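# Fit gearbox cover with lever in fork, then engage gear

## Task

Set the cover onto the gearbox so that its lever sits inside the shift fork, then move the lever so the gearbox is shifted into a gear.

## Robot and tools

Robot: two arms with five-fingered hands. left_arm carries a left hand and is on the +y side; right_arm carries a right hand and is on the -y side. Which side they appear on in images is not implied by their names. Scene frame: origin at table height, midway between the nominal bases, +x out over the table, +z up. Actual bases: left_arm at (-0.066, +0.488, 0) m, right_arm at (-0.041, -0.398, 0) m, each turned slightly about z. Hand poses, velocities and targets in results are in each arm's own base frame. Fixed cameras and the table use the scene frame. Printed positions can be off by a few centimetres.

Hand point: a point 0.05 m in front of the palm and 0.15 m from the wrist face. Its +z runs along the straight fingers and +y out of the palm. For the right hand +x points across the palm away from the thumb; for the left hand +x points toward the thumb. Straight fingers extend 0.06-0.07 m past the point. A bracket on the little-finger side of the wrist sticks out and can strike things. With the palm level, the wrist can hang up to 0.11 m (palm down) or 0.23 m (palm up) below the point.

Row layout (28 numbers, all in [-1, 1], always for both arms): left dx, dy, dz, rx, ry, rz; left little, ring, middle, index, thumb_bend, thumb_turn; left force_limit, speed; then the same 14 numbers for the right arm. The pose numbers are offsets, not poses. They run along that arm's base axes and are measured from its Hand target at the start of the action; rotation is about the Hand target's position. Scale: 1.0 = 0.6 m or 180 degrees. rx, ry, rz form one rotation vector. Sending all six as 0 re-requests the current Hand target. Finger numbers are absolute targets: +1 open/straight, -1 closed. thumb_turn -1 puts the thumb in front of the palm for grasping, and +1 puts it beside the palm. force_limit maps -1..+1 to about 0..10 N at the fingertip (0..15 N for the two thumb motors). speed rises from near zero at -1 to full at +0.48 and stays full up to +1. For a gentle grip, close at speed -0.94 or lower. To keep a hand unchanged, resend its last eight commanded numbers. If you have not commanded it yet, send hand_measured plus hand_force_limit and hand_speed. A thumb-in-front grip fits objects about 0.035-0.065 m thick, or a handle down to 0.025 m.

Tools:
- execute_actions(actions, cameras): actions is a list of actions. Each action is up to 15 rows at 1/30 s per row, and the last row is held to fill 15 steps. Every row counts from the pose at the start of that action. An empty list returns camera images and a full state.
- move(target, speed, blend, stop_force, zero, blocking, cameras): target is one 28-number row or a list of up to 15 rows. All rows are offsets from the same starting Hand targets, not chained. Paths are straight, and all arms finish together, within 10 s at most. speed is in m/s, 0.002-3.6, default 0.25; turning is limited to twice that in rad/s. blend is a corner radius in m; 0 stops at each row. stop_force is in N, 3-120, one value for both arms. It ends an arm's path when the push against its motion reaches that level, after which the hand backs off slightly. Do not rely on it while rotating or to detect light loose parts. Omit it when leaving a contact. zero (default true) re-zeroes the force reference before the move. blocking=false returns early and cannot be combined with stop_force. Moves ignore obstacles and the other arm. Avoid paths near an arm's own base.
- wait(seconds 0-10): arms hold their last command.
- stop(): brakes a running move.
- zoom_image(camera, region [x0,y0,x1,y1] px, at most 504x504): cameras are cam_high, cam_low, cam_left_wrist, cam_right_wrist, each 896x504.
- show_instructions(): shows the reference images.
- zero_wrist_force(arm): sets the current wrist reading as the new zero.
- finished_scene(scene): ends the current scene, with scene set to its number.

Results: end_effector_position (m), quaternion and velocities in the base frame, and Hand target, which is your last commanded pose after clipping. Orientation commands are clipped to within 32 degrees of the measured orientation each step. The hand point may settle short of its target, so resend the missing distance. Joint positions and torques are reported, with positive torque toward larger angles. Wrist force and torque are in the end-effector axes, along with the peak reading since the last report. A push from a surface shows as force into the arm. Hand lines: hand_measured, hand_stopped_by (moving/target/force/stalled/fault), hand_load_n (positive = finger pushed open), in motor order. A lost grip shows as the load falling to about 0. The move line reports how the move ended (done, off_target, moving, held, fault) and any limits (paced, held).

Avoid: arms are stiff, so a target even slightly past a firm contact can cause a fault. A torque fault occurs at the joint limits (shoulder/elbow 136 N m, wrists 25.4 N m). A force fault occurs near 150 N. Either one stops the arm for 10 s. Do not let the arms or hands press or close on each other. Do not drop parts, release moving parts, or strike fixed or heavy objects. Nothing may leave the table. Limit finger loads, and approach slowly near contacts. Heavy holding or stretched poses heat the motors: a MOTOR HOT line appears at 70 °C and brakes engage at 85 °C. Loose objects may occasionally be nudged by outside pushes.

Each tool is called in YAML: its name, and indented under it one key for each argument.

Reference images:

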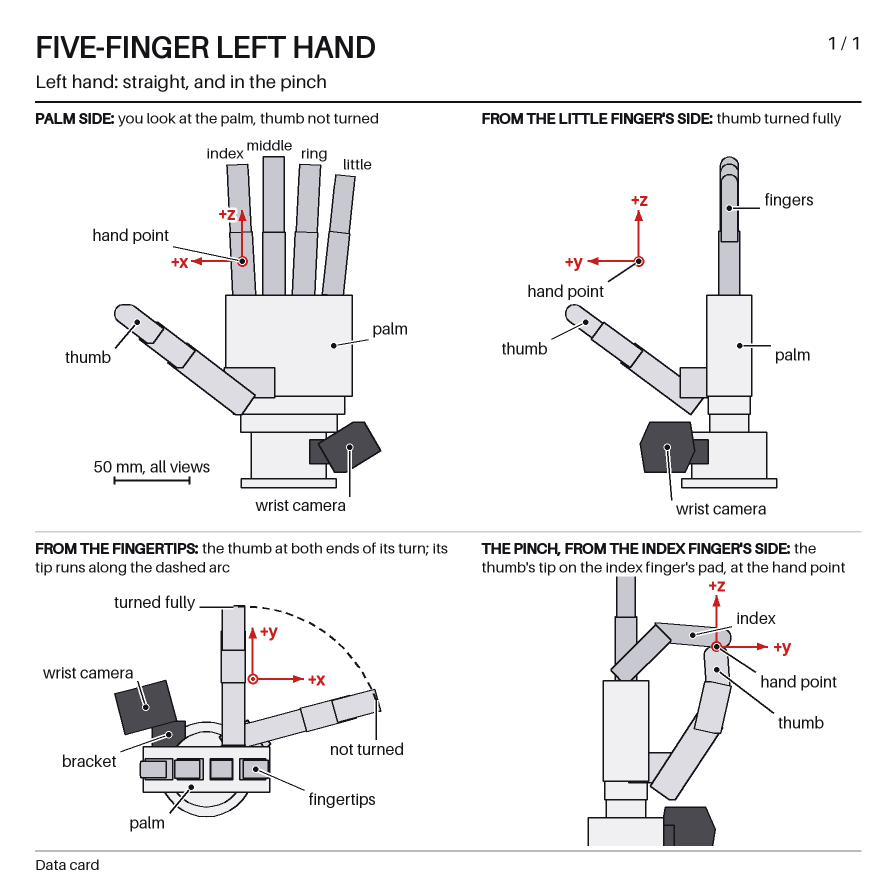

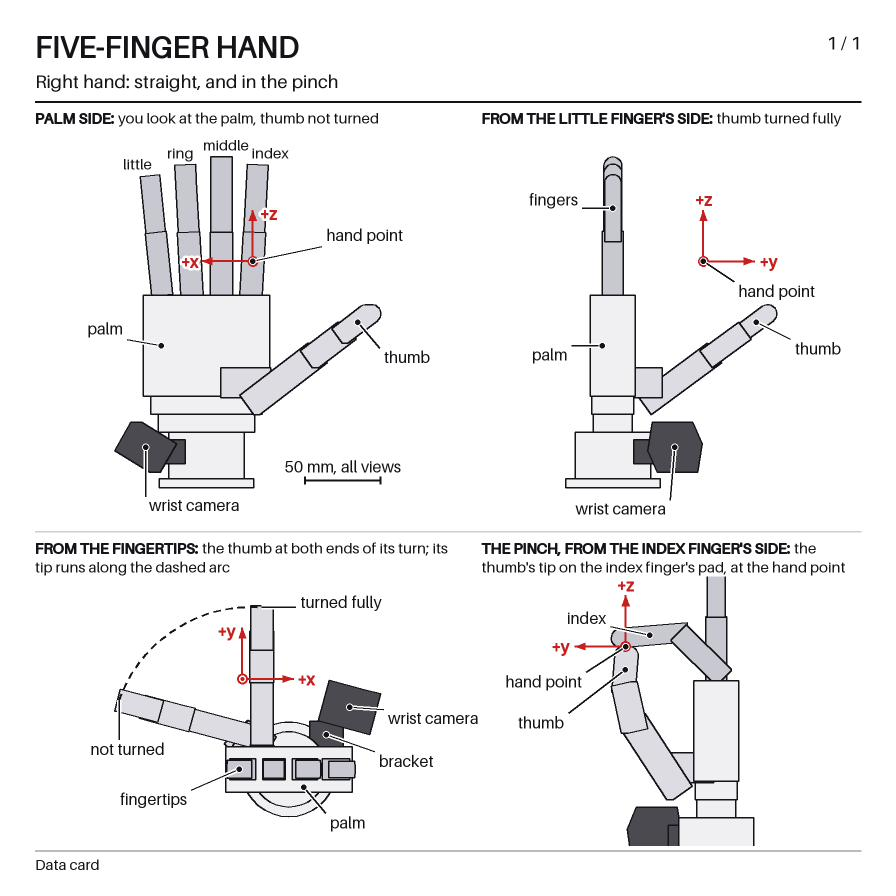

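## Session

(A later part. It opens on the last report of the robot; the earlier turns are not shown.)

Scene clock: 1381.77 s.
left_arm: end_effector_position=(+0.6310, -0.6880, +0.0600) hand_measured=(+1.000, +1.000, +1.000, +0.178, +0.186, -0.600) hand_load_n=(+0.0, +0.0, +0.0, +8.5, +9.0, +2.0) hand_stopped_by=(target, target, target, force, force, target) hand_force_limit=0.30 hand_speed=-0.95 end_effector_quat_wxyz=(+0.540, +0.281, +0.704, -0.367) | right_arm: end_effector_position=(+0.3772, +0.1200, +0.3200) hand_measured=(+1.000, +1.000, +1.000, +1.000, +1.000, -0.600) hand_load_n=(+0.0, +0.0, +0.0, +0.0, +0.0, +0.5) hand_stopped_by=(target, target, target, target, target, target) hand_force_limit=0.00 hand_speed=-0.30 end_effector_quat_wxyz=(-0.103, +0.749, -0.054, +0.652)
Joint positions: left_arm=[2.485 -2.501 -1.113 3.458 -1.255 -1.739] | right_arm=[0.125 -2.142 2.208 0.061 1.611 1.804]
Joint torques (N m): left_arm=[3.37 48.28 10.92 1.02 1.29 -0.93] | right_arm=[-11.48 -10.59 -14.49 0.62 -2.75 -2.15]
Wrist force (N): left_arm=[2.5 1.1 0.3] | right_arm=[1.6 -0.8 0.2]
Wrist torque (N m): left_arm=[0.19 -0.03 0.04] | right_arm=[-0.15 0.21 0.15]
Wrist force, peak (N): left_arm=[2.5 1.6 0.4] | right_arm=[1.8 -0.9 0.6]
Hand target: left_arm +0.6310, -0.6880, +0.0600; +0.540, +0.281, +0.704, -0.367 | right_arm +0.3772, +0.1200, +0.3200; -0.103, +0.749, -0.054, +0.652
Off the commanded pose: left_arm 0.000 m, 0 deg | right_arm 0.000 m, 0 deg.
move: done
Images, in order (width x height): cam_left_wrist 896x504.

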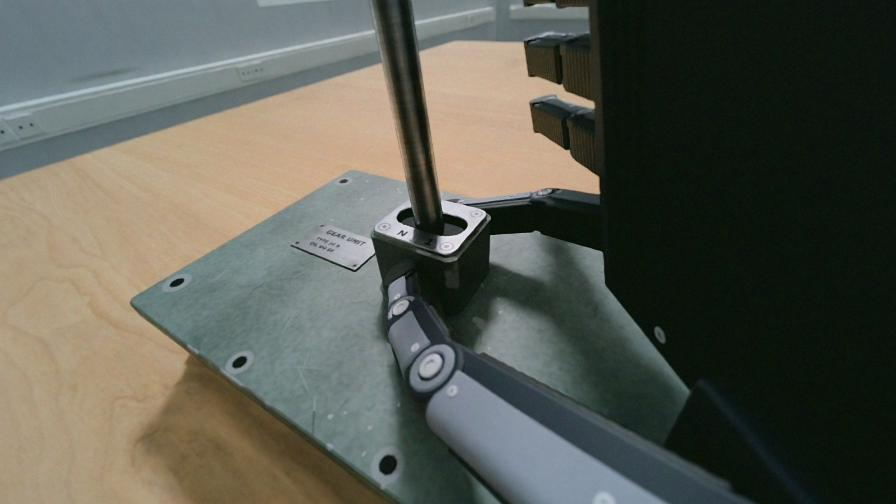

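move:
  target: [0, 0, 0.02, 0, 0, 0, 1, 1, 1, -0.6, -0.5, -0.6, 0.3, -0.95, 0, 0, 0, 0, 0, 0, 1, 1, 1, 1, 1, -0.6, 0, -0.3]
  speed: 0.02
  cameras: ["cam_left_wrist", "cam_low", "cam_right_wrist"]

zoom_image:
  camera: "cam_low"
  region: [230, 200, 430, 340]

zoom_image:
  camera: "cam_right_wrist"
  region: [280, 150, 500, 350]

Scene clock: 1391.13 s.
left_arm: end_effector_position=(+0.6310, -0.6880, +0.0719) hand_measured=(+1.000, +1.000, +1.000, +0.178, +0.186, -0.600) hand_load_n=(+0.0, +0.0, +0.0, +7.5, +6.5, +3.0) hand_stopped_by=(target, target, target, force, force, target) hand_force_limit=0.30 hand_speed=-0.95 end_effector_quat_wxyz=(+0.540, +0.281, +0.704, -0.367) | right_arm: end_effector_position=(+0.3772, +0.1200, +0.3200) hand_measured=(+1.000, +1.000, +1.000, +1.000, +1.000, -0.600) hand_load_n=(+0.0, +0.0, +0.0, +0.0, +0.0, +0.5) hand_stopped_by=(target, target, target, target, target, target) hand_force_limit=0.00 hand_speed=-0.30 end_effector_quat_wxyz=(-0.103, +0.749, -0.054, +0.652)
Joint positions: left_arm=[2.485 -2.487 -1.106 3.437 -1.255 -1.739] | right_arm=[0.125 -2.142 2.208 0.061 1.611 1.804]
Joint torques (N m): left_arm=[3.55 66.58 32.03 1.48 2.16 -0.98] | right_arm=[-9.48 -9.93 -14.86 0.8 -2.52 -2.14]
Wrist force (N): left_arm=[7.1 2.4 1.0] | right_arm=[1.5 -0.9 0.4]
Wrist torque (N m): left_arm=[0.11 0.04 0.07] | right_arm=[-0.18 0.22 0.14]
Wrist force, peak (N): left_arm=[7.2 2.7 1.0] | right_arm=[1.7 -1.0 0.5]
Hand target: left_arm +0.6310, -0.6880, +0.0720; +0.540, +0.281, +0.704, -0.367 | right_arm +0.3772, +0.1200, +0.3200; -0.103, +0.749, -0.054, +0.652
Off the commanded pose: left_arm 0.000 m, 0 deg | right_arm 0.000 m, 0 deg.
move: done
Images, in order (width x height): cam_low 896x504, cam_left_wrist 896x504, cam_right_wrist 896x504.

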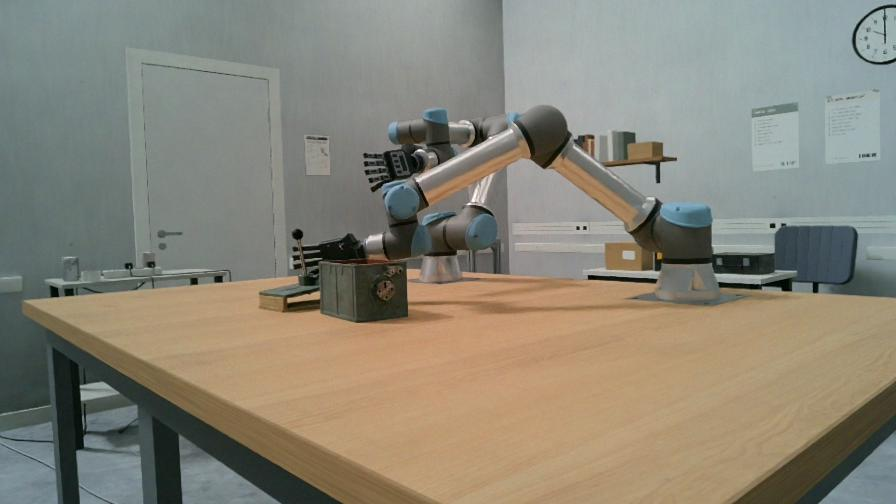

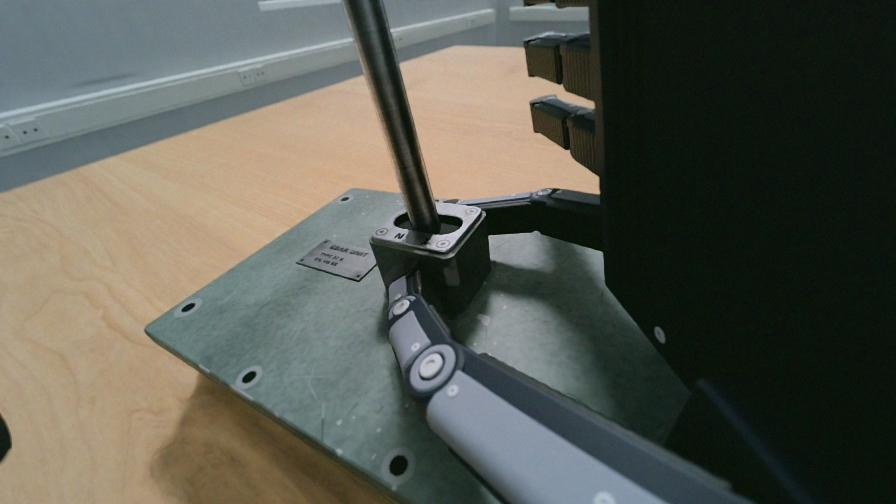

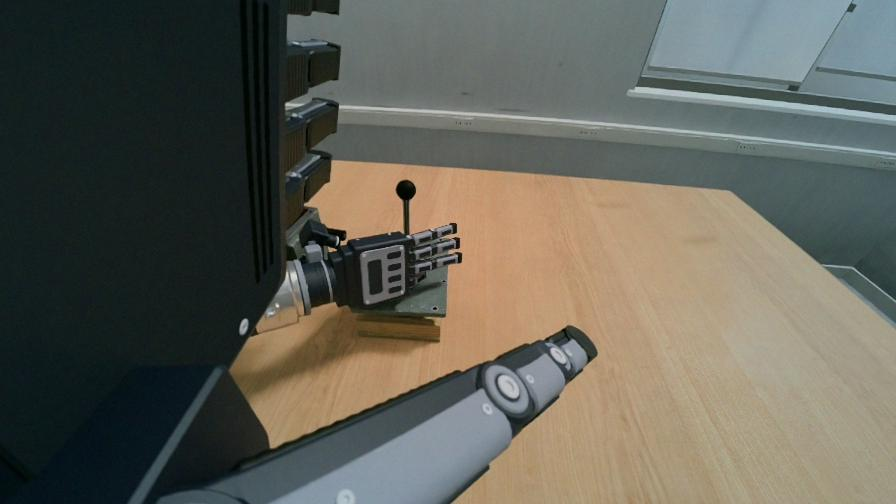

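Scaled by 2.520 from the camera's 896x504 image, which has a finer 1280x720 frame.

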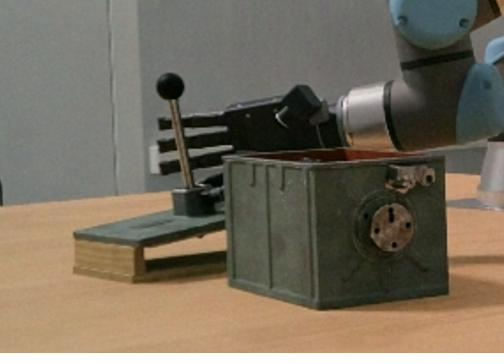

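Scaled by 2.291 from the camera's 896x504 image, which has a finer 1280x720 frame.

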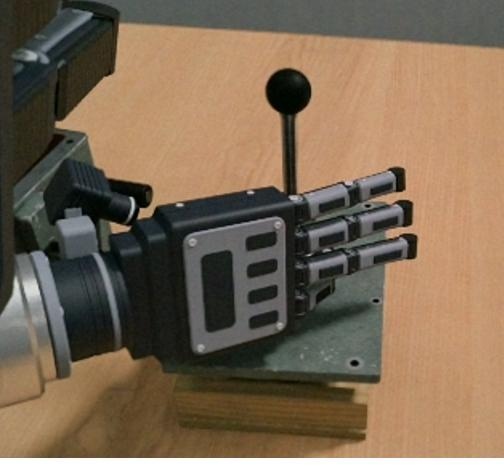

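move:
  target: [0, 0, -0.0192, 0, 0, 0, 1, 1, 1, -0.6, -0.5, -0.6, 0.3, -0.95, 0, 0, 0, 0, 0, 0, 1, 1, 1, 1, 1, -0.6, 0, -0.3]
  speed: 0.02
  cameras: ["cam_low"]

zoom_image:
  camera: "cam_low"
  region: [230, 200, 430, 340]

Scene clock: 1443.83 s.
left_arm: end_effector_position=(+0.6311, -0.6880, +0.0607) hand_measured=(+1.000, +1.000, +1.000, +0.178, +0.186, -0.600) hand_load_n=(+0.0, +0.0, +0.0, +5.5, +3.5, -2.0) hand_stopped_by=(target, target, target, force, force, target) hand_force_limit=0.30 hand_speed=-0.95 end_effector_quat_wxyz=(+0.540, +0.281, +0.703, -0.367) | right_arm: end_effector_position=(+0.3772, +0.1200, +0.3200) hand_measured=(+1.000, +1.000, +1.000, +1.000, +1.000, -0.600) hand_load_n=(+0.0, +0.0, +0.0, +0.0, +0.0, +0.5) hand_stopped_by=(target, target, target, target, target, target) hand_force_limit=0.00 hand_speed=-0.30 end_effector_quat_wxyz=(-0.103, +0.749, -0.054, +0.652)
Joint positions: left_arm=[2.485 -2.5 -1.112 3.457 -1.255 -1.739] | right_arm=[0.125 -2.142 2.208 0.061 1.611 1.804]
Joint torques (N m): left_arm=[3.43 39.25 8.02 1.8 2.18 2.18] | right_arm=[-11.2 -11.18 -14.03 0.74 -2.43 -2.09]
Wrist force (N): left_arm=[-4.7 -1.9 -6.1] | right_arm=[1.5 -0.8 0.2]
Wrist torque (N m): left_arm=[0.04 -0.02 0.05] | right_arm=[-0.14 0.23 0.15]
Wrist force, peak (N): left_arm=[-5.3 -1.9 -6.4] | right_arm=[1.7 -1.1 0.3]
Hand target: left_arm +0.6310, -0.6880, +0.0605; +0.540, +0.281, +0.704, -0.367 | right_arm +0.3772, +0.1200, +0.3200; -0.103, +0.749, -0.054, +0.652
Off the commanded pose: left_arm 0.000 m, 0 deg | right_arm 0.000 m, 0 deg.
move: done
Images, in order (width x height): cam_low 896x504.

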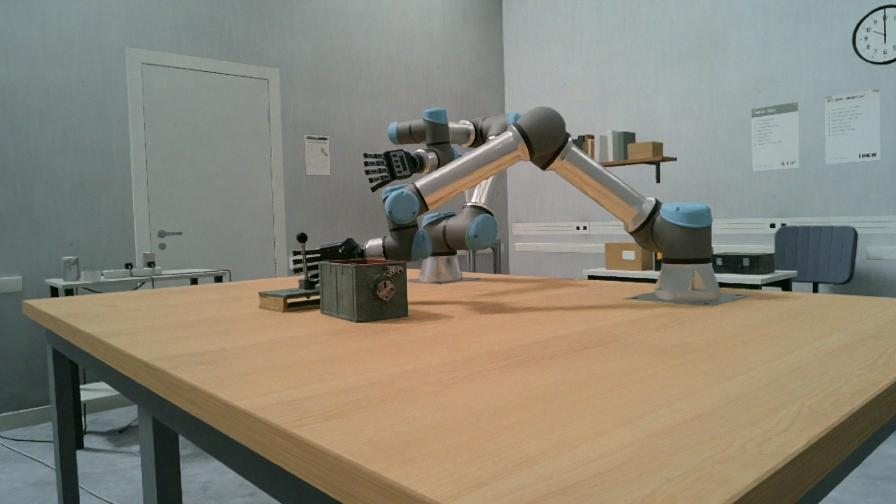

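Scaled by 2.520 from the camera's 896x504 image, which has a finer 1280x720 frame.

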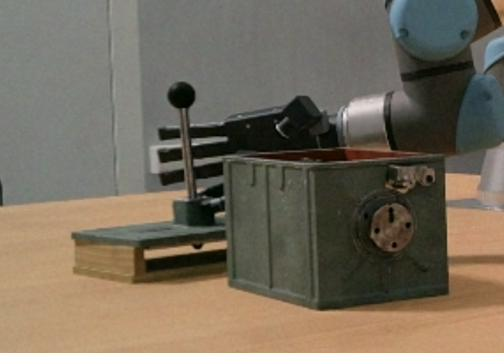

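move:
  target:
    - [0, 0, 0, 0, 0, 0, 1, 1, 1, 0.38, 0.55, -0.6, 0.3, -0.7, 0, 0, 0, 0, 0, 0, 1, 1, 1, 1, 1, -0.6, 0, -0.3]
    - [0.01, 0.0017, 0.0, 0, 0, -0.0278, 1, 1, 1, 0.38, 0.55, -0.6, 0.3, -0.7, 0, 0, 0, 0, 0, 0, 1, 1, 1, 1, 1, -0.6, 0, -0.3]
  speed: 0.02
  cameras: ["cam_left_wrist", "cam_high"]

zoom_image:
  camera: "cam_left_wrist"
  region: [250, 100, 650, 450]

zoom_image:
  camera: "cam_high"
  region: [370, 220, 580, 350]

Scene clock: 1478.33 s.
left_arm: end_effector_position=(+0.6370, -0.6870, +0.0605) hand_measured=(+1.000, +1.000, +1.000, +0.380, +0.550, -0.600) hand_load_n=(+0.0, +0.0, +0.0, +0.0, +0.0, +0.5) hand_stopped_by=(target, target, target, target, target, target) hand_force_limit=0.30 hand_speed=-0.70 end_effector_quat_wxyz=(+0.524, +0.311, +0.691, -0.390) | right_arm: end_effector_position=(+0.3772, +0.1200, +0.3200) hand_measured=(+1.000, +1.000, +1.000, +1.000, +1.000, -0.600) hand_load_n=(+0.0, +0.0, +0.0, +0.0, +0.0, +0.5) hand_stopped_by=(target, target, target, target, target, target) hand_force_limit=0.00 hand_speed=-0.30 end_effector_quat_wxyz=(-0.103, +0.749, -0.054, +0.652)
Joint positions: left_arm=[2.523 -2.509 -1.096 3.441 -1.131 -1.717] | right_arm=[0.125 -2.142 2.208 0.061 1.611 1.804]
Joint torques (N m): left_arm=[9.51 43.52 28.53 -0.22 2.48 2.62] | right_arm=[-11.16 -11.22 -14.04 0.48 -2.32 -2.1]
Wrist force (N): left_arm=[0.3 0.7 -0.6] | right_arm=[1.6 -0.8 0.6]
Wrist torque (N m): left_arm=[0.11 -0.04 0.06] | right_arm=[-0.16 0.21 0.15]
Wrist force, peak (N): left_arm=[-7.0 -2.0 -7.2] | right_arm=[1.9 -1.1 0.6]
Hand target: left_arm +0.6370, -0.6870, +0.0605; +0.524, +0.311, +0.691, -0.390 | right_arm +0.3772, +0.1200, +0.3200; -0.103, +0.749, -0.054, +0.652
Off the commanded pose: left_arm 0.000 m, 0 deg | right_arm 0.000 m, 0 deg.
move: done
Images, in order (width x height): cam_high 896x504, cam_left_wrist 896x504.

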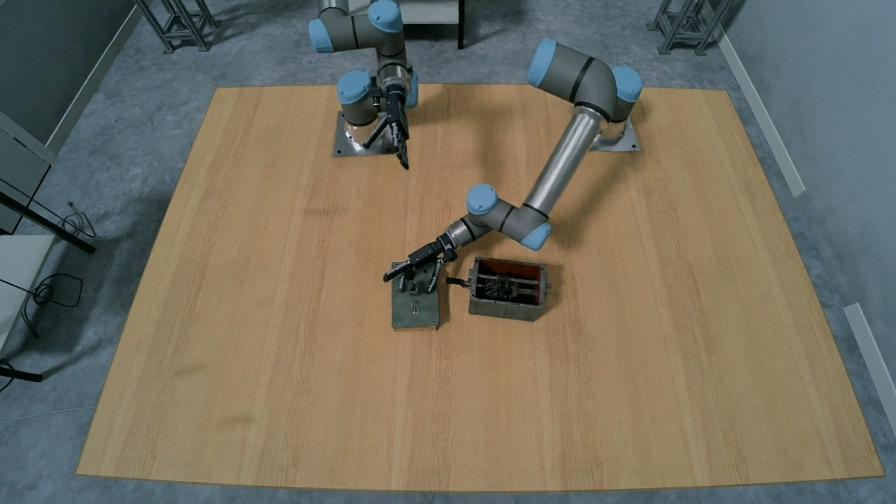

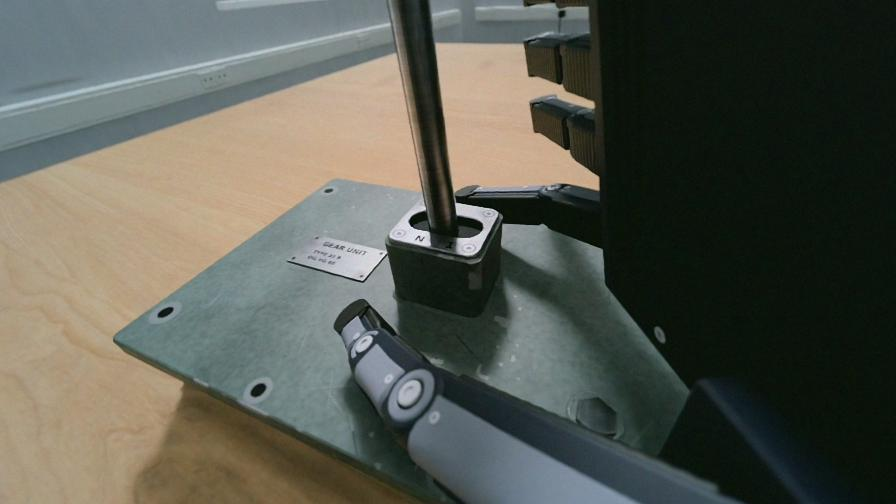

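Scaled by 1.260 from the camera's 896x504 image, which has a finer 1280x720 frame.

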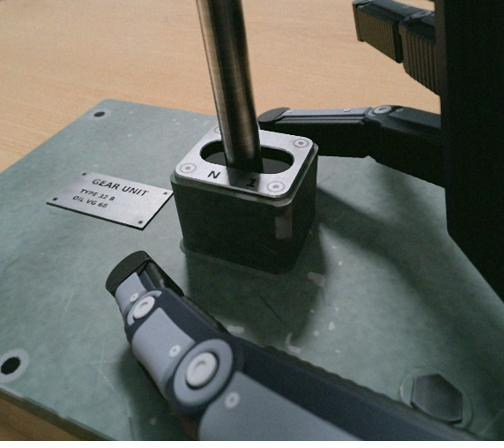

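Scaled by 2.400 from the camera's 896x504 image, which has a finer 1280x720 frame.

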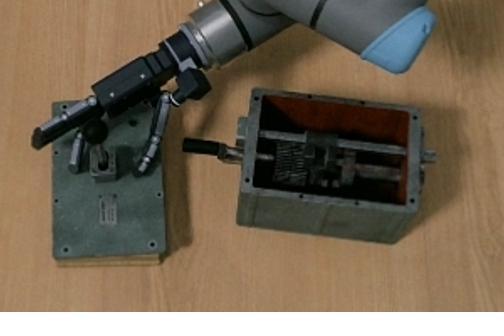

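move:
  target:
    - [-0.0083, 0, 0, 0, 0, 0, 1, 1, 1, 0.38, 0.55, -0.6, 0.3, -0.7, 0, 0, 0, 0, 0, 0, 1, 1, 1, 1, 1, -0.6, 0, -0.3]
  speed: 0.02
  cameras: []

move:
  target: [0, 0, 0, 0, 0, 0, 1, 1, 1, -0.5, -0.4, -0.6, -0.7, -0.93, 0, 0, 0, 0, 0, 0, 1, 1, 1, 1, 1, -0.6, 0, -0.3]
  speed: 0.05
  cameras: ["cam_left_wrist", "cam_high"]

zoom_image:
  camera: "cam_left_wrist"
  region: [250, 100, 650, 450]

zoom_image:
  camera: "cam_high"
  region: [370, 220, 580, 350]

Scene clock: 1516.17 s.
left_arm: end_effector_position=(+0.6321, -0.6870, +0.0605) hand_measured=(+1.000, +1.000, +1.000, +0.380, +0.550, -0.600) hand_load_n=(+0.0, +0.0, -0.5, +0.0, +0.0, +0.5) hand_stopped_by=(target, target, target, target, target, target) hand_force_limit=0.30 hand_speed=-0.70 end_effector_quat_wxyz=(+0.524, +0.311, +0.691, -0.390) | right_arm: end_effector_position=(+0.3772, +0.1200, +0.3200) hand_measured=(+1.000, +1.000, +1.000, +1.000, +1.000, -0.600) hand_load_n=(+0.0, +0.0, +0.0, +0.0, +0.0, +0.5) hand_stopped_by=(target, target, target, target, target, target) hand_force_limit=0.00 hand_speed=-0.30 end_effector_quat_wxyz=(-0.103, +0.749, -0.054, +0.652)
Joint positions: left_arm=[2.518 -2.501 -1.112 3.449 -1.135 -1.718] | right_arm=[0.125 -2.142 2.208 0.061 1.611 1.804]
Joint torques (N m): left_arm=[-10.06 60.5 10.61 2.8 -2.15 -1.86] | right_arm=[-11.06 -10.12 -14.42 0.7 -2.32 -2.15]
Wrist force (N): left_arm=[0.2 0.5 -0.4] | right_arm=[1.6 -0.8 0.6]
Wrist torque (N m): left_arm=[0.07 -0.01 0.17] | right_arm=[-0.16 0.21 0.16]
Wrist force, peak (N): left_arm=[0.3 0.8 -0.3] | right_arm=[1.8 -0.9 0.5]
Hand target: left_arm +0.6321, -0.6870, +0.0605; +0.524, +0.311, +0.691, -0.390 | right_arm +0.3772, +0.1200, +0.3200; -0.103, +0.749, -0.054, +0.652
Off the commanded pose: left_arm 0.000 m, 0 deg | right_arm 0.000 m, 0 deg.
move: done
No camera images: "cameras" was empty.

Scene clock: 1520.13 s.
left_arm: end_effector_position=(+0.6321, -0.6870, +0.0605) hand_measured=(+1.000, +1.000, +1.000, +0.190, +0.172, -0.600) hand_load_n=(+0.0, +0.0, +0.0, +1.0, +3.0, +0.0) hand_stopped_by=(target, target, target, force, force, target) hand_force_limit=-0.70 hand_speed=-0.93 end_effector_quat_wxyz=(+0.524, +0.311, +0.691, -0.390) | right_arm: end_effector_position=(+0.3772, +0.1200, +0.3200) hand_measured=(+1.000, +1.000, +1.000, +1.000, +1.000, -0.600) hand_load_n=(+0.0, +0.0, +0.0, +0.0, +0.0, +0.5) hand_stopped_by=(target, target, target, target, target, target) hand_force_limit=0.00 hand_speed=-0.30 end_effector_quat_wxyz=(-0.103, +0.749, -0.054, +0.652)
Joint positions: left_arm=[2.518 -2.501 -1.112 3.449 -1.136 -1.718] | right_arm=[0.125 -2.142 2.208 0.061 1.611 1.804]
Joint torques (N m): left_arm=[5.57 60.5 11.34 0.78 -1.74 -0.18] | right_arm=[-10.48 -9.75 -15.66 0.52 -2.14 -2.25]
Wrist force (N): left_arm=[0.9 1.7 -0.7] | right_arm=[1.8 -0.7 0.6]
Wrist torque (N m): left_arm=[0.11 0.00 0.18] | right_arm=[-0.16 0.18 0.17]
Wrist force, peak (N): left_arm=[1.4 1.9 -0.6] | right_arm=[1.7 -1.0 0.6]
Hand target: left_arm +0.6321, -0.6870, +0.0605; +0.524, +0.311, +0.691, -0.390 | right_arm +0.3772, +0.1200, +0.3200; -0.103, +0.749, -0.054, +0.652
Off the commanded pose: left_arm 0.000 m, 0 deg | right_arm 0.000 m, 0 deg.
move: done
Images, in order (width x height): cam_high 896x504, cam_left_wrist 896x504.

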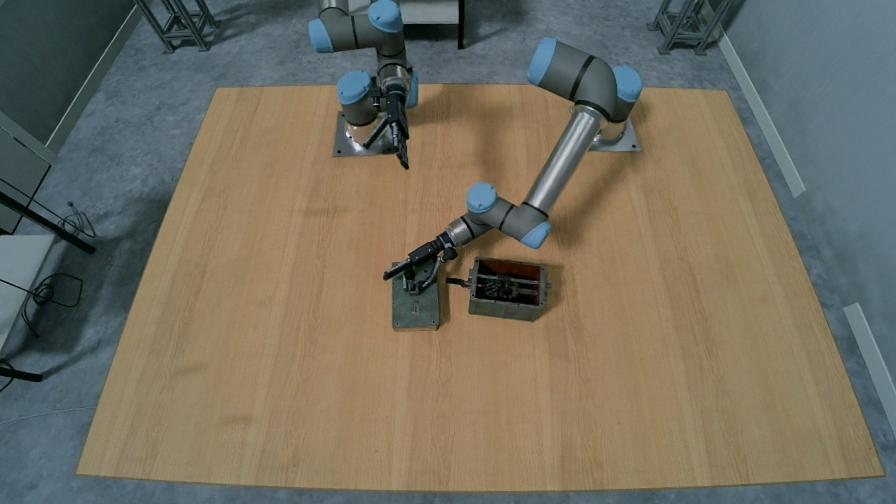

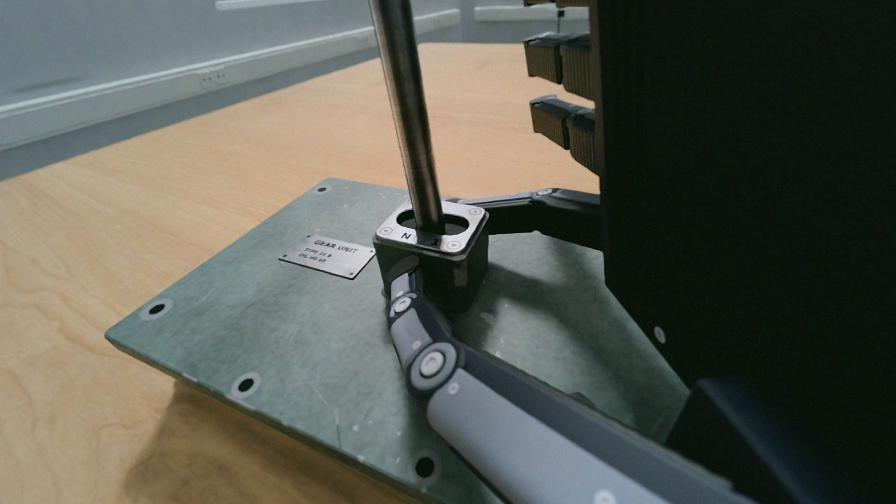

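Scaled by 1.260 from the camera's 896x504 image, which has a finer 1280x720 frame.

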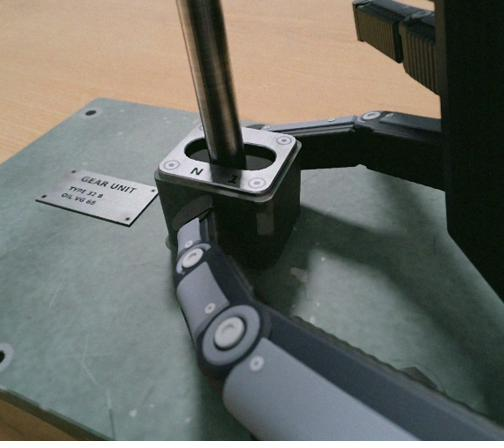

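Scaled by 2.400 from the camera's 896x504 image, which has a finer 1280x720 frame.

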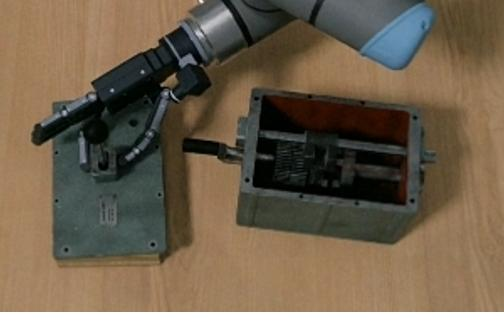

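move:
  target:
    - [0, 0, 0, 0, 0, 0, 1, 1, 1, 0.28, 0.3, -0.6, 0.3, -0.8, 0, 0, 0, 0, 0, 0, 1, 1, 1, 1, 1, -0.6, 0, -0.3]
    - [0.0058, 0, 0, 0, 0, 0, 1, 1, 1, 0.28, 0.3, -0.6, 0.3, -0.8, 0, 0, 0, 0, 0, 0, 1, 1, 1, 1, 1, -0.6, 0, -0.3]
  speed: 0.02
  cameras: []

move:
  target: [0, 0, 0, 0, 0, 0, 1, 1, 1, -0.5, -0.4, -0.6, -0.7, -0.93, 0, 0, 0, 0, 0, 0, 1, 1, 1, 1, 1, -0.6, 0, -0.3]
  speed: 0.05
  cameras: ["cam_left_wrist"]

zoom_image:
  camera: "cam_left_wrist"
  region: [350, 180, 550, 350]

Scene clock: 1531.90 s.
left_arm: end_effector_position=(+0.6355, -0.6870, +0.0605) hand_measured=(+1.000, +1.000, +1.000, +0.280, +0.300, -0.600) hand_load_n=(+0.0, +0.0, +0.0, +0.0, +0.0, +0.0) hand_stopped_by=(target, target, target, target, target, target) hand_force_limit=0.30 hand_speed=-0.80 end_effector_quat_wxyz=(+0.524, +0.311, +0.691, -0.390) | right_arm: end_effector_position=(+0.3772, +0.1200, +0.3200) hand_measured=(+1.000, +1.000, +1.000, +1.000, +1.000, -0.600) hand_load_n=(+0.0, +0.0, +0.0, +0.0, +0.0, +0.5) hand_stopped_by=(target, target, target, target, target, target) hand_force_limit=0.00 hand_speed=-0.30 end_effector_quat_wxyz=(-0.103, +0.749, -0.054, +0.652)
Joint positions: left_arm=[2.521 -2.507 -1.101 3.444 -1.133 -1.717] | right_arm=[0.125 -2.142 2.208 0.061 1.611 1.804]
Joint torques (N m): left_arm=[9.91 43.59 28.92 -0.1 2.55 2.48] | right_arm=[-11.04 -10.23 -15.38 0.58 -2.25 -1.92]
Wrist force (N): left_arm=[0.2 0.7 -0.5] | right_arm=[1.4 -0.5 0.3]
Wrist torque (N m): left_arm=[0.11 -0.01 0.10] | right_arm=[-0.11 0.23 0.15]
Wrist force, peak (N): left_arm=[1.5 1.8 -0.5] | right_arm=[1.8 -1.0 0.5]
Hand target: left_arm +0.6355, -0.6870, +0.0605; +0.524, +0.311, +0.691, -0.390 | right_arm +0.3772, +0.1200, +0.3200; -0.103, +0.749, -0.054, +0.652
Off the commanded pose: left_arm 0.000 m, 0 deg | right_arm 0.000 m, 0 deg.
move: done
No camera images: "cameras" was empty.

Scene clock: 1533.27 s.
left_arm: end_effector_position=(+0.6355, -0.6870, +0.0605) hand_measured=(+1.000, +1.000, +1.000, +0.182, +0.186, -0.600) hand_load_n=(+0.0, +0.0, +0.0, +2.0, +2.0, +0.0) hand_stopped_by=(target, target, target, force, force, target) hand_force_limit=-0.70 hand_speed=-0.93 end_effector_quat_wxyz=(+0.524, +0.311, +0.691, -0.390) | right_arm: end_effector_position=(+0.3772, +0.1200, +0.3200) hand_measured=(+1.000, +1.000, +1.000, +1.000, +1.000, -0.600) hand_load_n=(-0.5, +0.0, +0.0, -0.5, +0.0, +0.5) hand_stopped_by=(target, target, target, target, target, target) hand_force_limit=0.00 hand_speed=-0.30 end_effector_quat_wxyz=(-0.103, +0.749, -0.054, +0.652)
Joint positions: left_arm=[2.521 -2.507 -1.101 3.444 -1.132 -1.717] | right_arm=[0.125 -2.142 2.208 0.061 1.611 1.804]
Joint torques (N m): left_arm=[9.06 44.83 26.9 -0.1 -0.13 2.52] | right_arm=[-9.97 -9.47 -14.42 0.75 -2.18 -1.82]
Wrist force (N): left_arm=[0.7 1.1 0.0] | right_arm=[1.5 -0.8 0.4]
Wrist torque (N m): left_arm=[0.12 0.00 0.10] | right_arm=[-0.15 0.23 0.15]
Wrist force, peak (N): left_arm=[0.6 -0.3 1.4] | right_arm=[1.8 -0.7 0.6]
Hand target: left_arm +0.6355, -0.6870, +0.0605; +0.524, +0.311, +0.691, -0.390 | right_arm +0.3772, +0.1200, +0.3200; -0.103, +0.749, -0.054, +0.652
Off the commanded pose: left_arm 0.000 m, 0 deg | right_arm 0.000 m, 0 deg.
move: done
Images, in order (width x height): cam_left_wrist 896x504.

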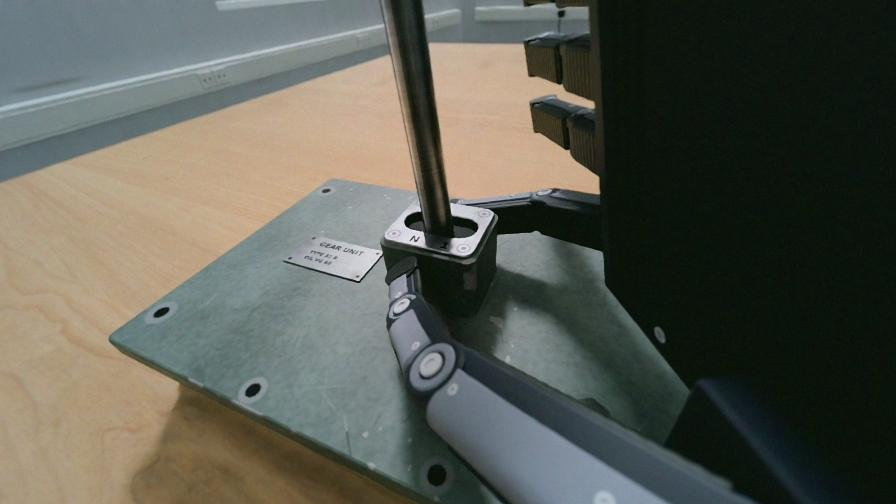

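Scaled by 2.520 from the camera's 896x504 image, which has a finer 1280x720 frame.

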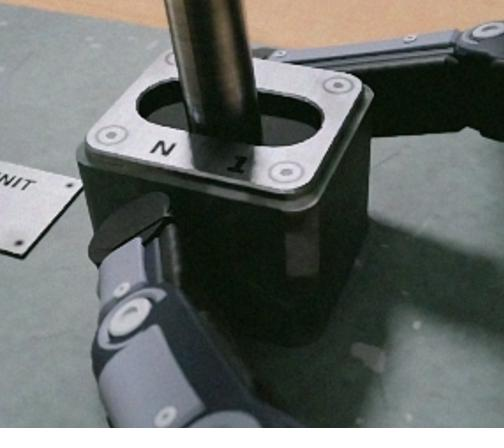

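move:
  target: [0, 0, 0, 0, 0, 0, 1, 1, 1, -0.6, -0.5, -0.6, 0.5, -0.95, 0, 0, 0, 0, 0, 0, 1, 1, 1, 1, 1, -0.6, 0, -0.3]
  speed: 0.05
  cameras: ["cam_left_wrist"]

move:
  target: [0, 0, 0.0167, 0, 0, 0, 1, 1, 1, -0.6, -0.5, -0.6, 0.5, -0.95, 0, 0, 0, 0, 0, 0, 1, 1, 1, 1, 1, -0.6, 0, -0.3]
  speed: 0.01
  cameras: ["cam_left_wrist", "cam_low", "cam_right_wrist"]

zoom_image:
  camera: "cam_low"
  region: [230, 200, 430, 340]

zoom_image:
  camera: "cam_right_wrist"
  region: [280, 150, 500, 350]

Scene clock: 1547.97 s.
left_arm: end_effector_position=(+0.6355, -0.6870, +0.0605) hand_measured=(+1.000, +1.000, +1.000, +0.170, +0.168, -0.600) hand_load_n=(+0.0, -0.5, +0.0, +10.0, +9.5, +0.5) hand_stopped_by=(target, target, target, force, force, target) hand_force_limit=0.50 hand_speed=-0.95 end_effector_quat_wxyz=(+0.524, +0.311, +0.691, -0.390) | right_arm: end_effector_position=(+0.3772, +0.1200, +0.3200) hand_measured=(+1.000, +1.000, +1.000, +1.000, +1.000, -0.600) hand_load_n=(+0.0, +0.0, +0.0, +0.0, +0.0, +0.0) hand_stopped_by=(target, target, target, target, target, target) hand_force_limit=0.00 hand_speed=-0.30 end_effector_quat_wxyz=(-0.103, +0.749, -0.054, +0.652)
Joint positions: left_arm=[2.521 -2.507 -1.101 3.444 -1.133 -1.717] | right_arm=[0.125 -2.142 2.208 0.061 1.611 1.804]
Joint torques (N m): left_arm=[3.92 48.25 20.54 1.37 -1.87 2.45] | right_arm=[-9.97 -9.92 -14.77 0.51 -2.23 -1.98]
Wrist force (N): left_arm=[2.4 0.9 0.2] | right_arm=[1.6 -0.8 0.5]
Wrist torque (N m): left_arm=[0.16 -0.06 0.11] | right_arm=[-0.16 0.21 0.15]
Wrist force, peak (N): left_arm=[1.9 2.9 0.7] | right_arm=[1.9 -0.9 0.3]
Hand target: left_arm +0.6355, -0.6870, +0.0605; +0.524, +0.311, +0.691, -0.390 | right_arm +0.3772, +0.1200, +0.3200; -0.103, +0.749, -0.054, +0.652
Off the commanded pose: left_arm 0.000 m, 0 deg | right_arm 0.000 m, 0 deg.
move: done
Images, in order (width x height): cam_left_wrist 896x504.

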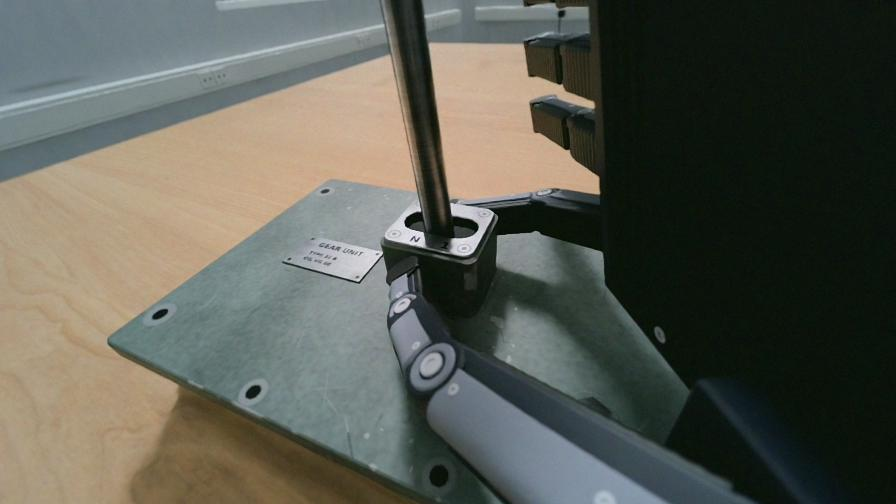

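Scene clock: 1549.23 s.
left_arm: end_effector_position=(+0.6355, -0.6870, +0.0704) hand_measured=(+1.000, +1.000, +1.000, +0.170, +0.168, -0.600) hand_load_n=(+0.0, +0.0, +0.0, +9.5, +9.5, +3.5) hand_stopped_by=(target, target, target, force, force, target) hand_force_limit=0.50 hand_speed=-0.95 end_effector_quat_wxyz=(+0.524, +0.311, +0.691, -0.390) | right_arm: end_effector_position=(+0.3772, +0.1200, +0.3200) hand_measured=(+1.000, +1.000, +1.000, +1.000, +1.000, -0.600) hand_load_n=(+0.5, +0.0, +0.0, +0.0, +0.0, +0.0) hand_stopped_by=(target, target, target, target, target, target) hand_force_limit=0.00 hand_speed=-0.30 end_effector_quat_wxyz=(-0.103, +0.749, -0.054, +0.652)
Joint positions: left_arm=[2.521 -2.495 -1.095 3.427 -1.133 -1.717] | right_arm=[0.125 -2.142 2.208 0.061 1.611 1.804]
Joint torques (N m): left_arm=[2.24 65.65 32.22 1.61 -1.88 2.04] | right_arm=[-10.24 -11.28 -14.18 0.52 -2.07 -1.95]
Wrist force (N): left_arm=[7.1 2.4 0.5] | right_arm=[1.6 -0.7 0.3]
Wrist torque (N m): left_arm=[0.12 -0.01 0.10] | right_arm=[-0.13 0.22 0.16]
Wrist force, peak (N): left_arm=[7.6 2.5 0.8] | right_arm=[1.7 -1.1 0.2]
Hand target: left_arm +0.6355, -0.6870, +0.0705; +0.524, +0.311, +0.691, -0.390 | right_arm +0.3772, +0.1200, +0.3200; -0.103, +0.749, -0.054, +0.652
Off the commanded pose: left_arm 0.000 m, 0 deg | right_arm 0.000 m, 0 deg.
move: done
Images, in order (width x height): cam_low 896x504, cam_left_wrist 896x504, cam_right_wrist 896x504.

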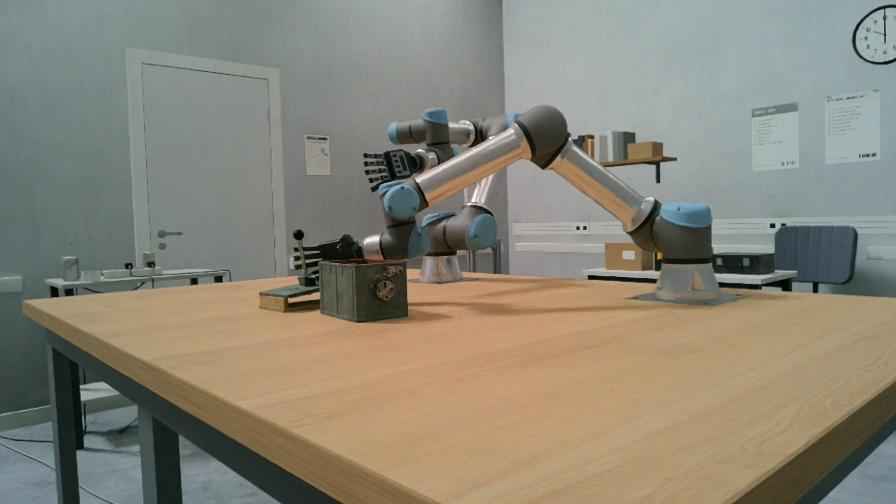

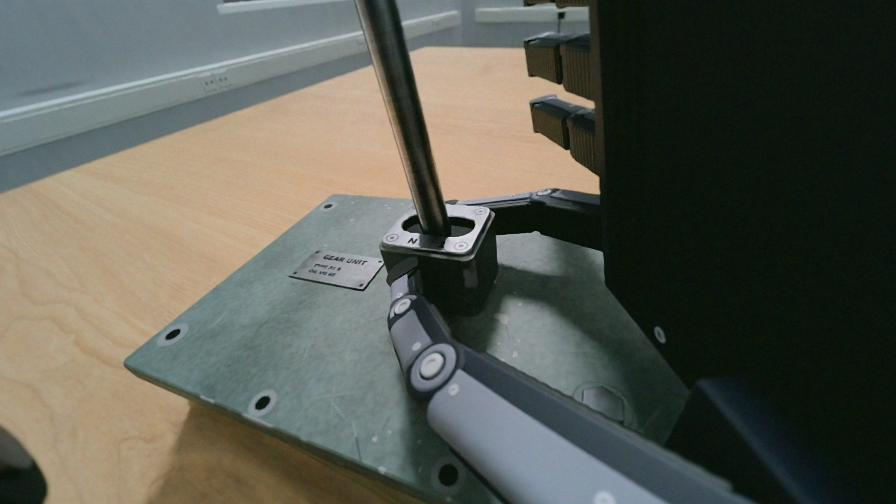

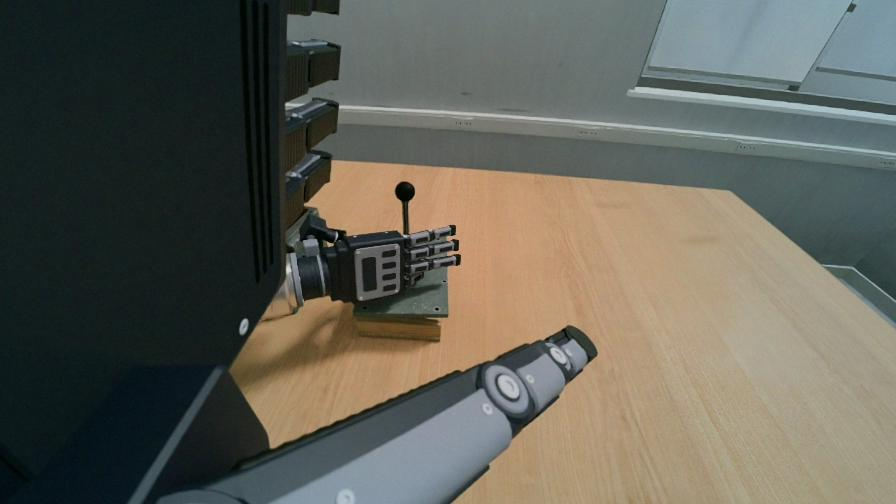

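Scaled by 2.520 from the camera's 896x504 image, which has a finer 1280x720 frame.

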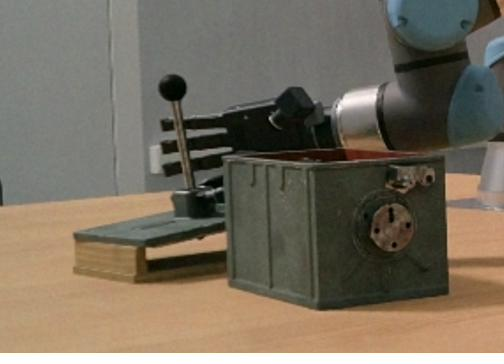

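Scaled by 2.291 from the camera's 896x504 image, which has a finer 1280x720 frame.

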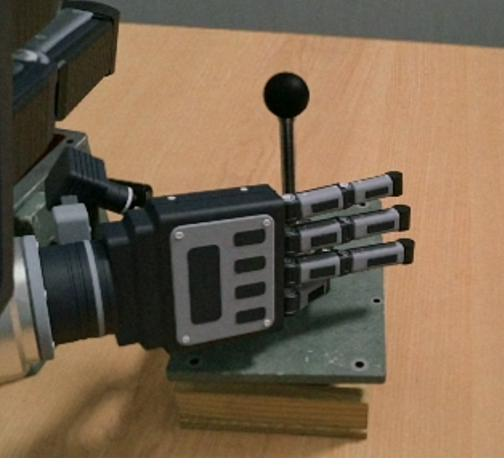

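move:
  target: [0, 0, 0.0333, 0, 0, 0, 1, 1, 1, -0.6, -0.5, -0.6, 0.5, -0.95, 0, 0, 0, 0, 0, 0, 1, 1, 1, 1, 1, -0.6, 0, -0.3]
  speed: 0.015
  cameras: ["cam_left_wrist", "cam_low", "cam_right_wrist"]

zoom_image:
  camera: "cam_low"
  region: [230, 200, 430, 340]

zoom_image:
  camera: "cam_right_wrist"
  region: [280, 150, 500, 350]

Scene clock: 1558.23 s.
left_arm: end_effector_position=(+0.6355, -0.6870, +0.0904) hand_measured=(+1.000, +1.000, +1.000, +0.170, +0.168, -0.600) hand_load_n=(+0.0, +0.0, +0.5, +8.5, +10.0, +4.0) hand_stopped_by=(target, target, target, force, force, target) hand_force_limit=0.50 hand_speed=-0.95 end_effector_quat_wxyz=(+0.524, +0.311, +0.691, -0.390) | right_arm: end_effector_position=(+0.3772, +0.1200, +0.3200) hand_measured=(+1.000, +1.000, +1.000, +1.000, +1.000, -0.600) hand_load_n=(+0.0, +0.0, +0.0, +0.0, +0.0, +0.5) hand_stopped_by=(target, target, target, target, target, target) hand_force_limit=0.00 hand_speed=-0.30 end_effector_quat_wxyz=(-0.103, +0.749, -0.054, +0.652)
Joint positions: left_arm=[2.521 -2.473 -1.083 3.392 -1.133 -1.717] | right_arm=[0.125 -2.142 2.208 0.061 1.611 1.804]
Joint torques (N m): left_arm=[-4.74 67.66 31.68 1.75 -1.36 0.43] | right_arm=[-10.53 -11.17 -15.59 0.29 -2.25 -1.9]
Wrist force (N): left_arm=[6.8 2.1 0.3] | right_arm=[1.5 -0.9 0.2]
Wrist torque (N m): left_arm=[0.09 -0.02 0.11] | right_arm=[-0.15 0.24 0.14]
Wrist force, peak (N): left_arm=[7.7 2.5 1.1] | right_arm=[1.8 -1.0 0.5]
Hand target: left_arm +0.6355, -0.6870, +0.0905; +0.524, +0.311, +0.691, -0.390 | right_arm +0.3772, +0.1200, +0.3200; -0.103, +0.749, -0.054, +0.652
Off the commanded pose: left_arm 0.000 m, 0 deg | right_arm 0.000 m, 0 deg.
move: done
Images, in order (width x height): cam_low 896x504, cam_left_wrist 896x504, cam_right_wrist 896x504.

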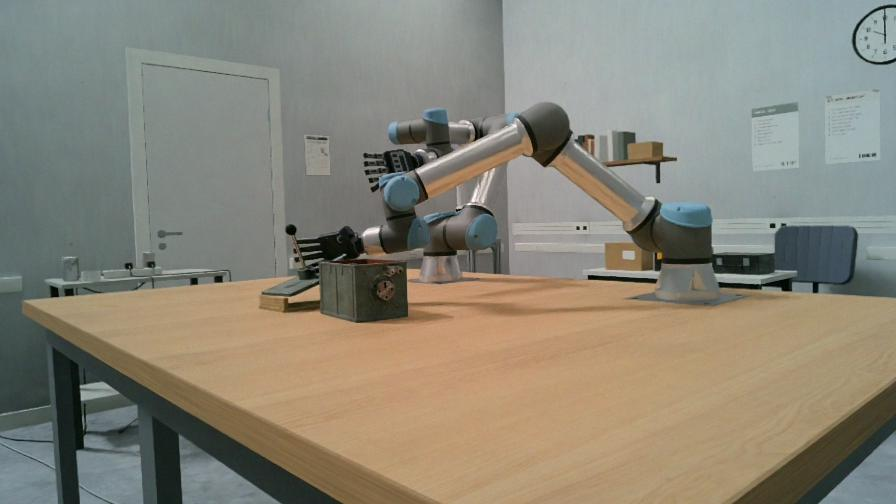

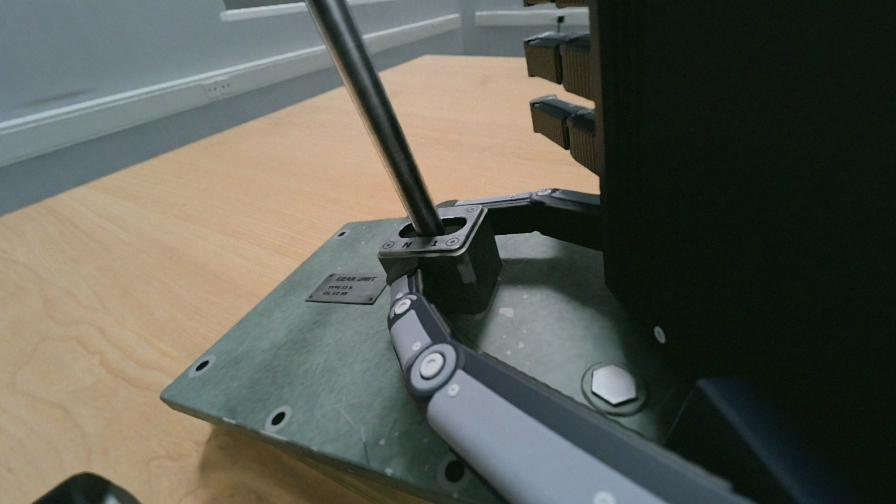

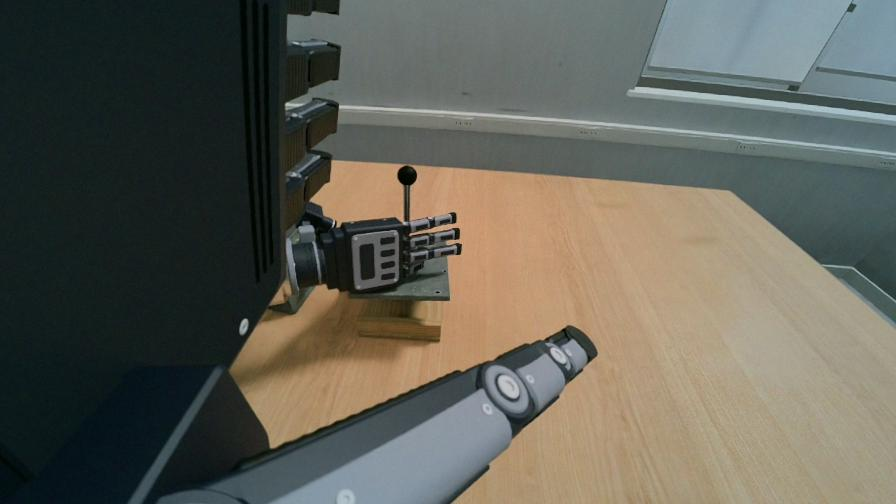

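Scaled by 2.520 from the camera's 896x504 image, which has a finer 1280x720 frame.

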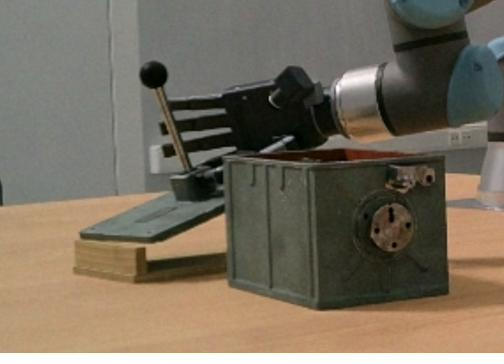

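Scaled by 2.291 from the camera's 896x504 image, which has a finer 1280x720 frame.

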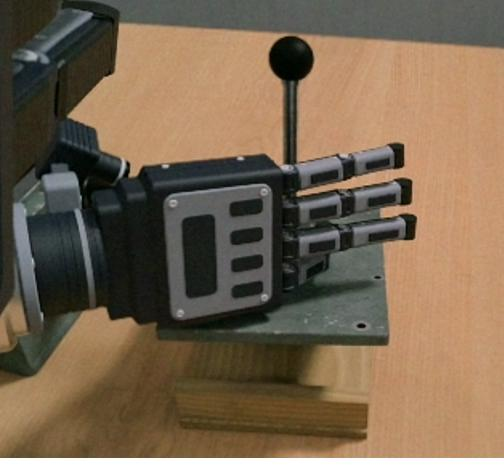

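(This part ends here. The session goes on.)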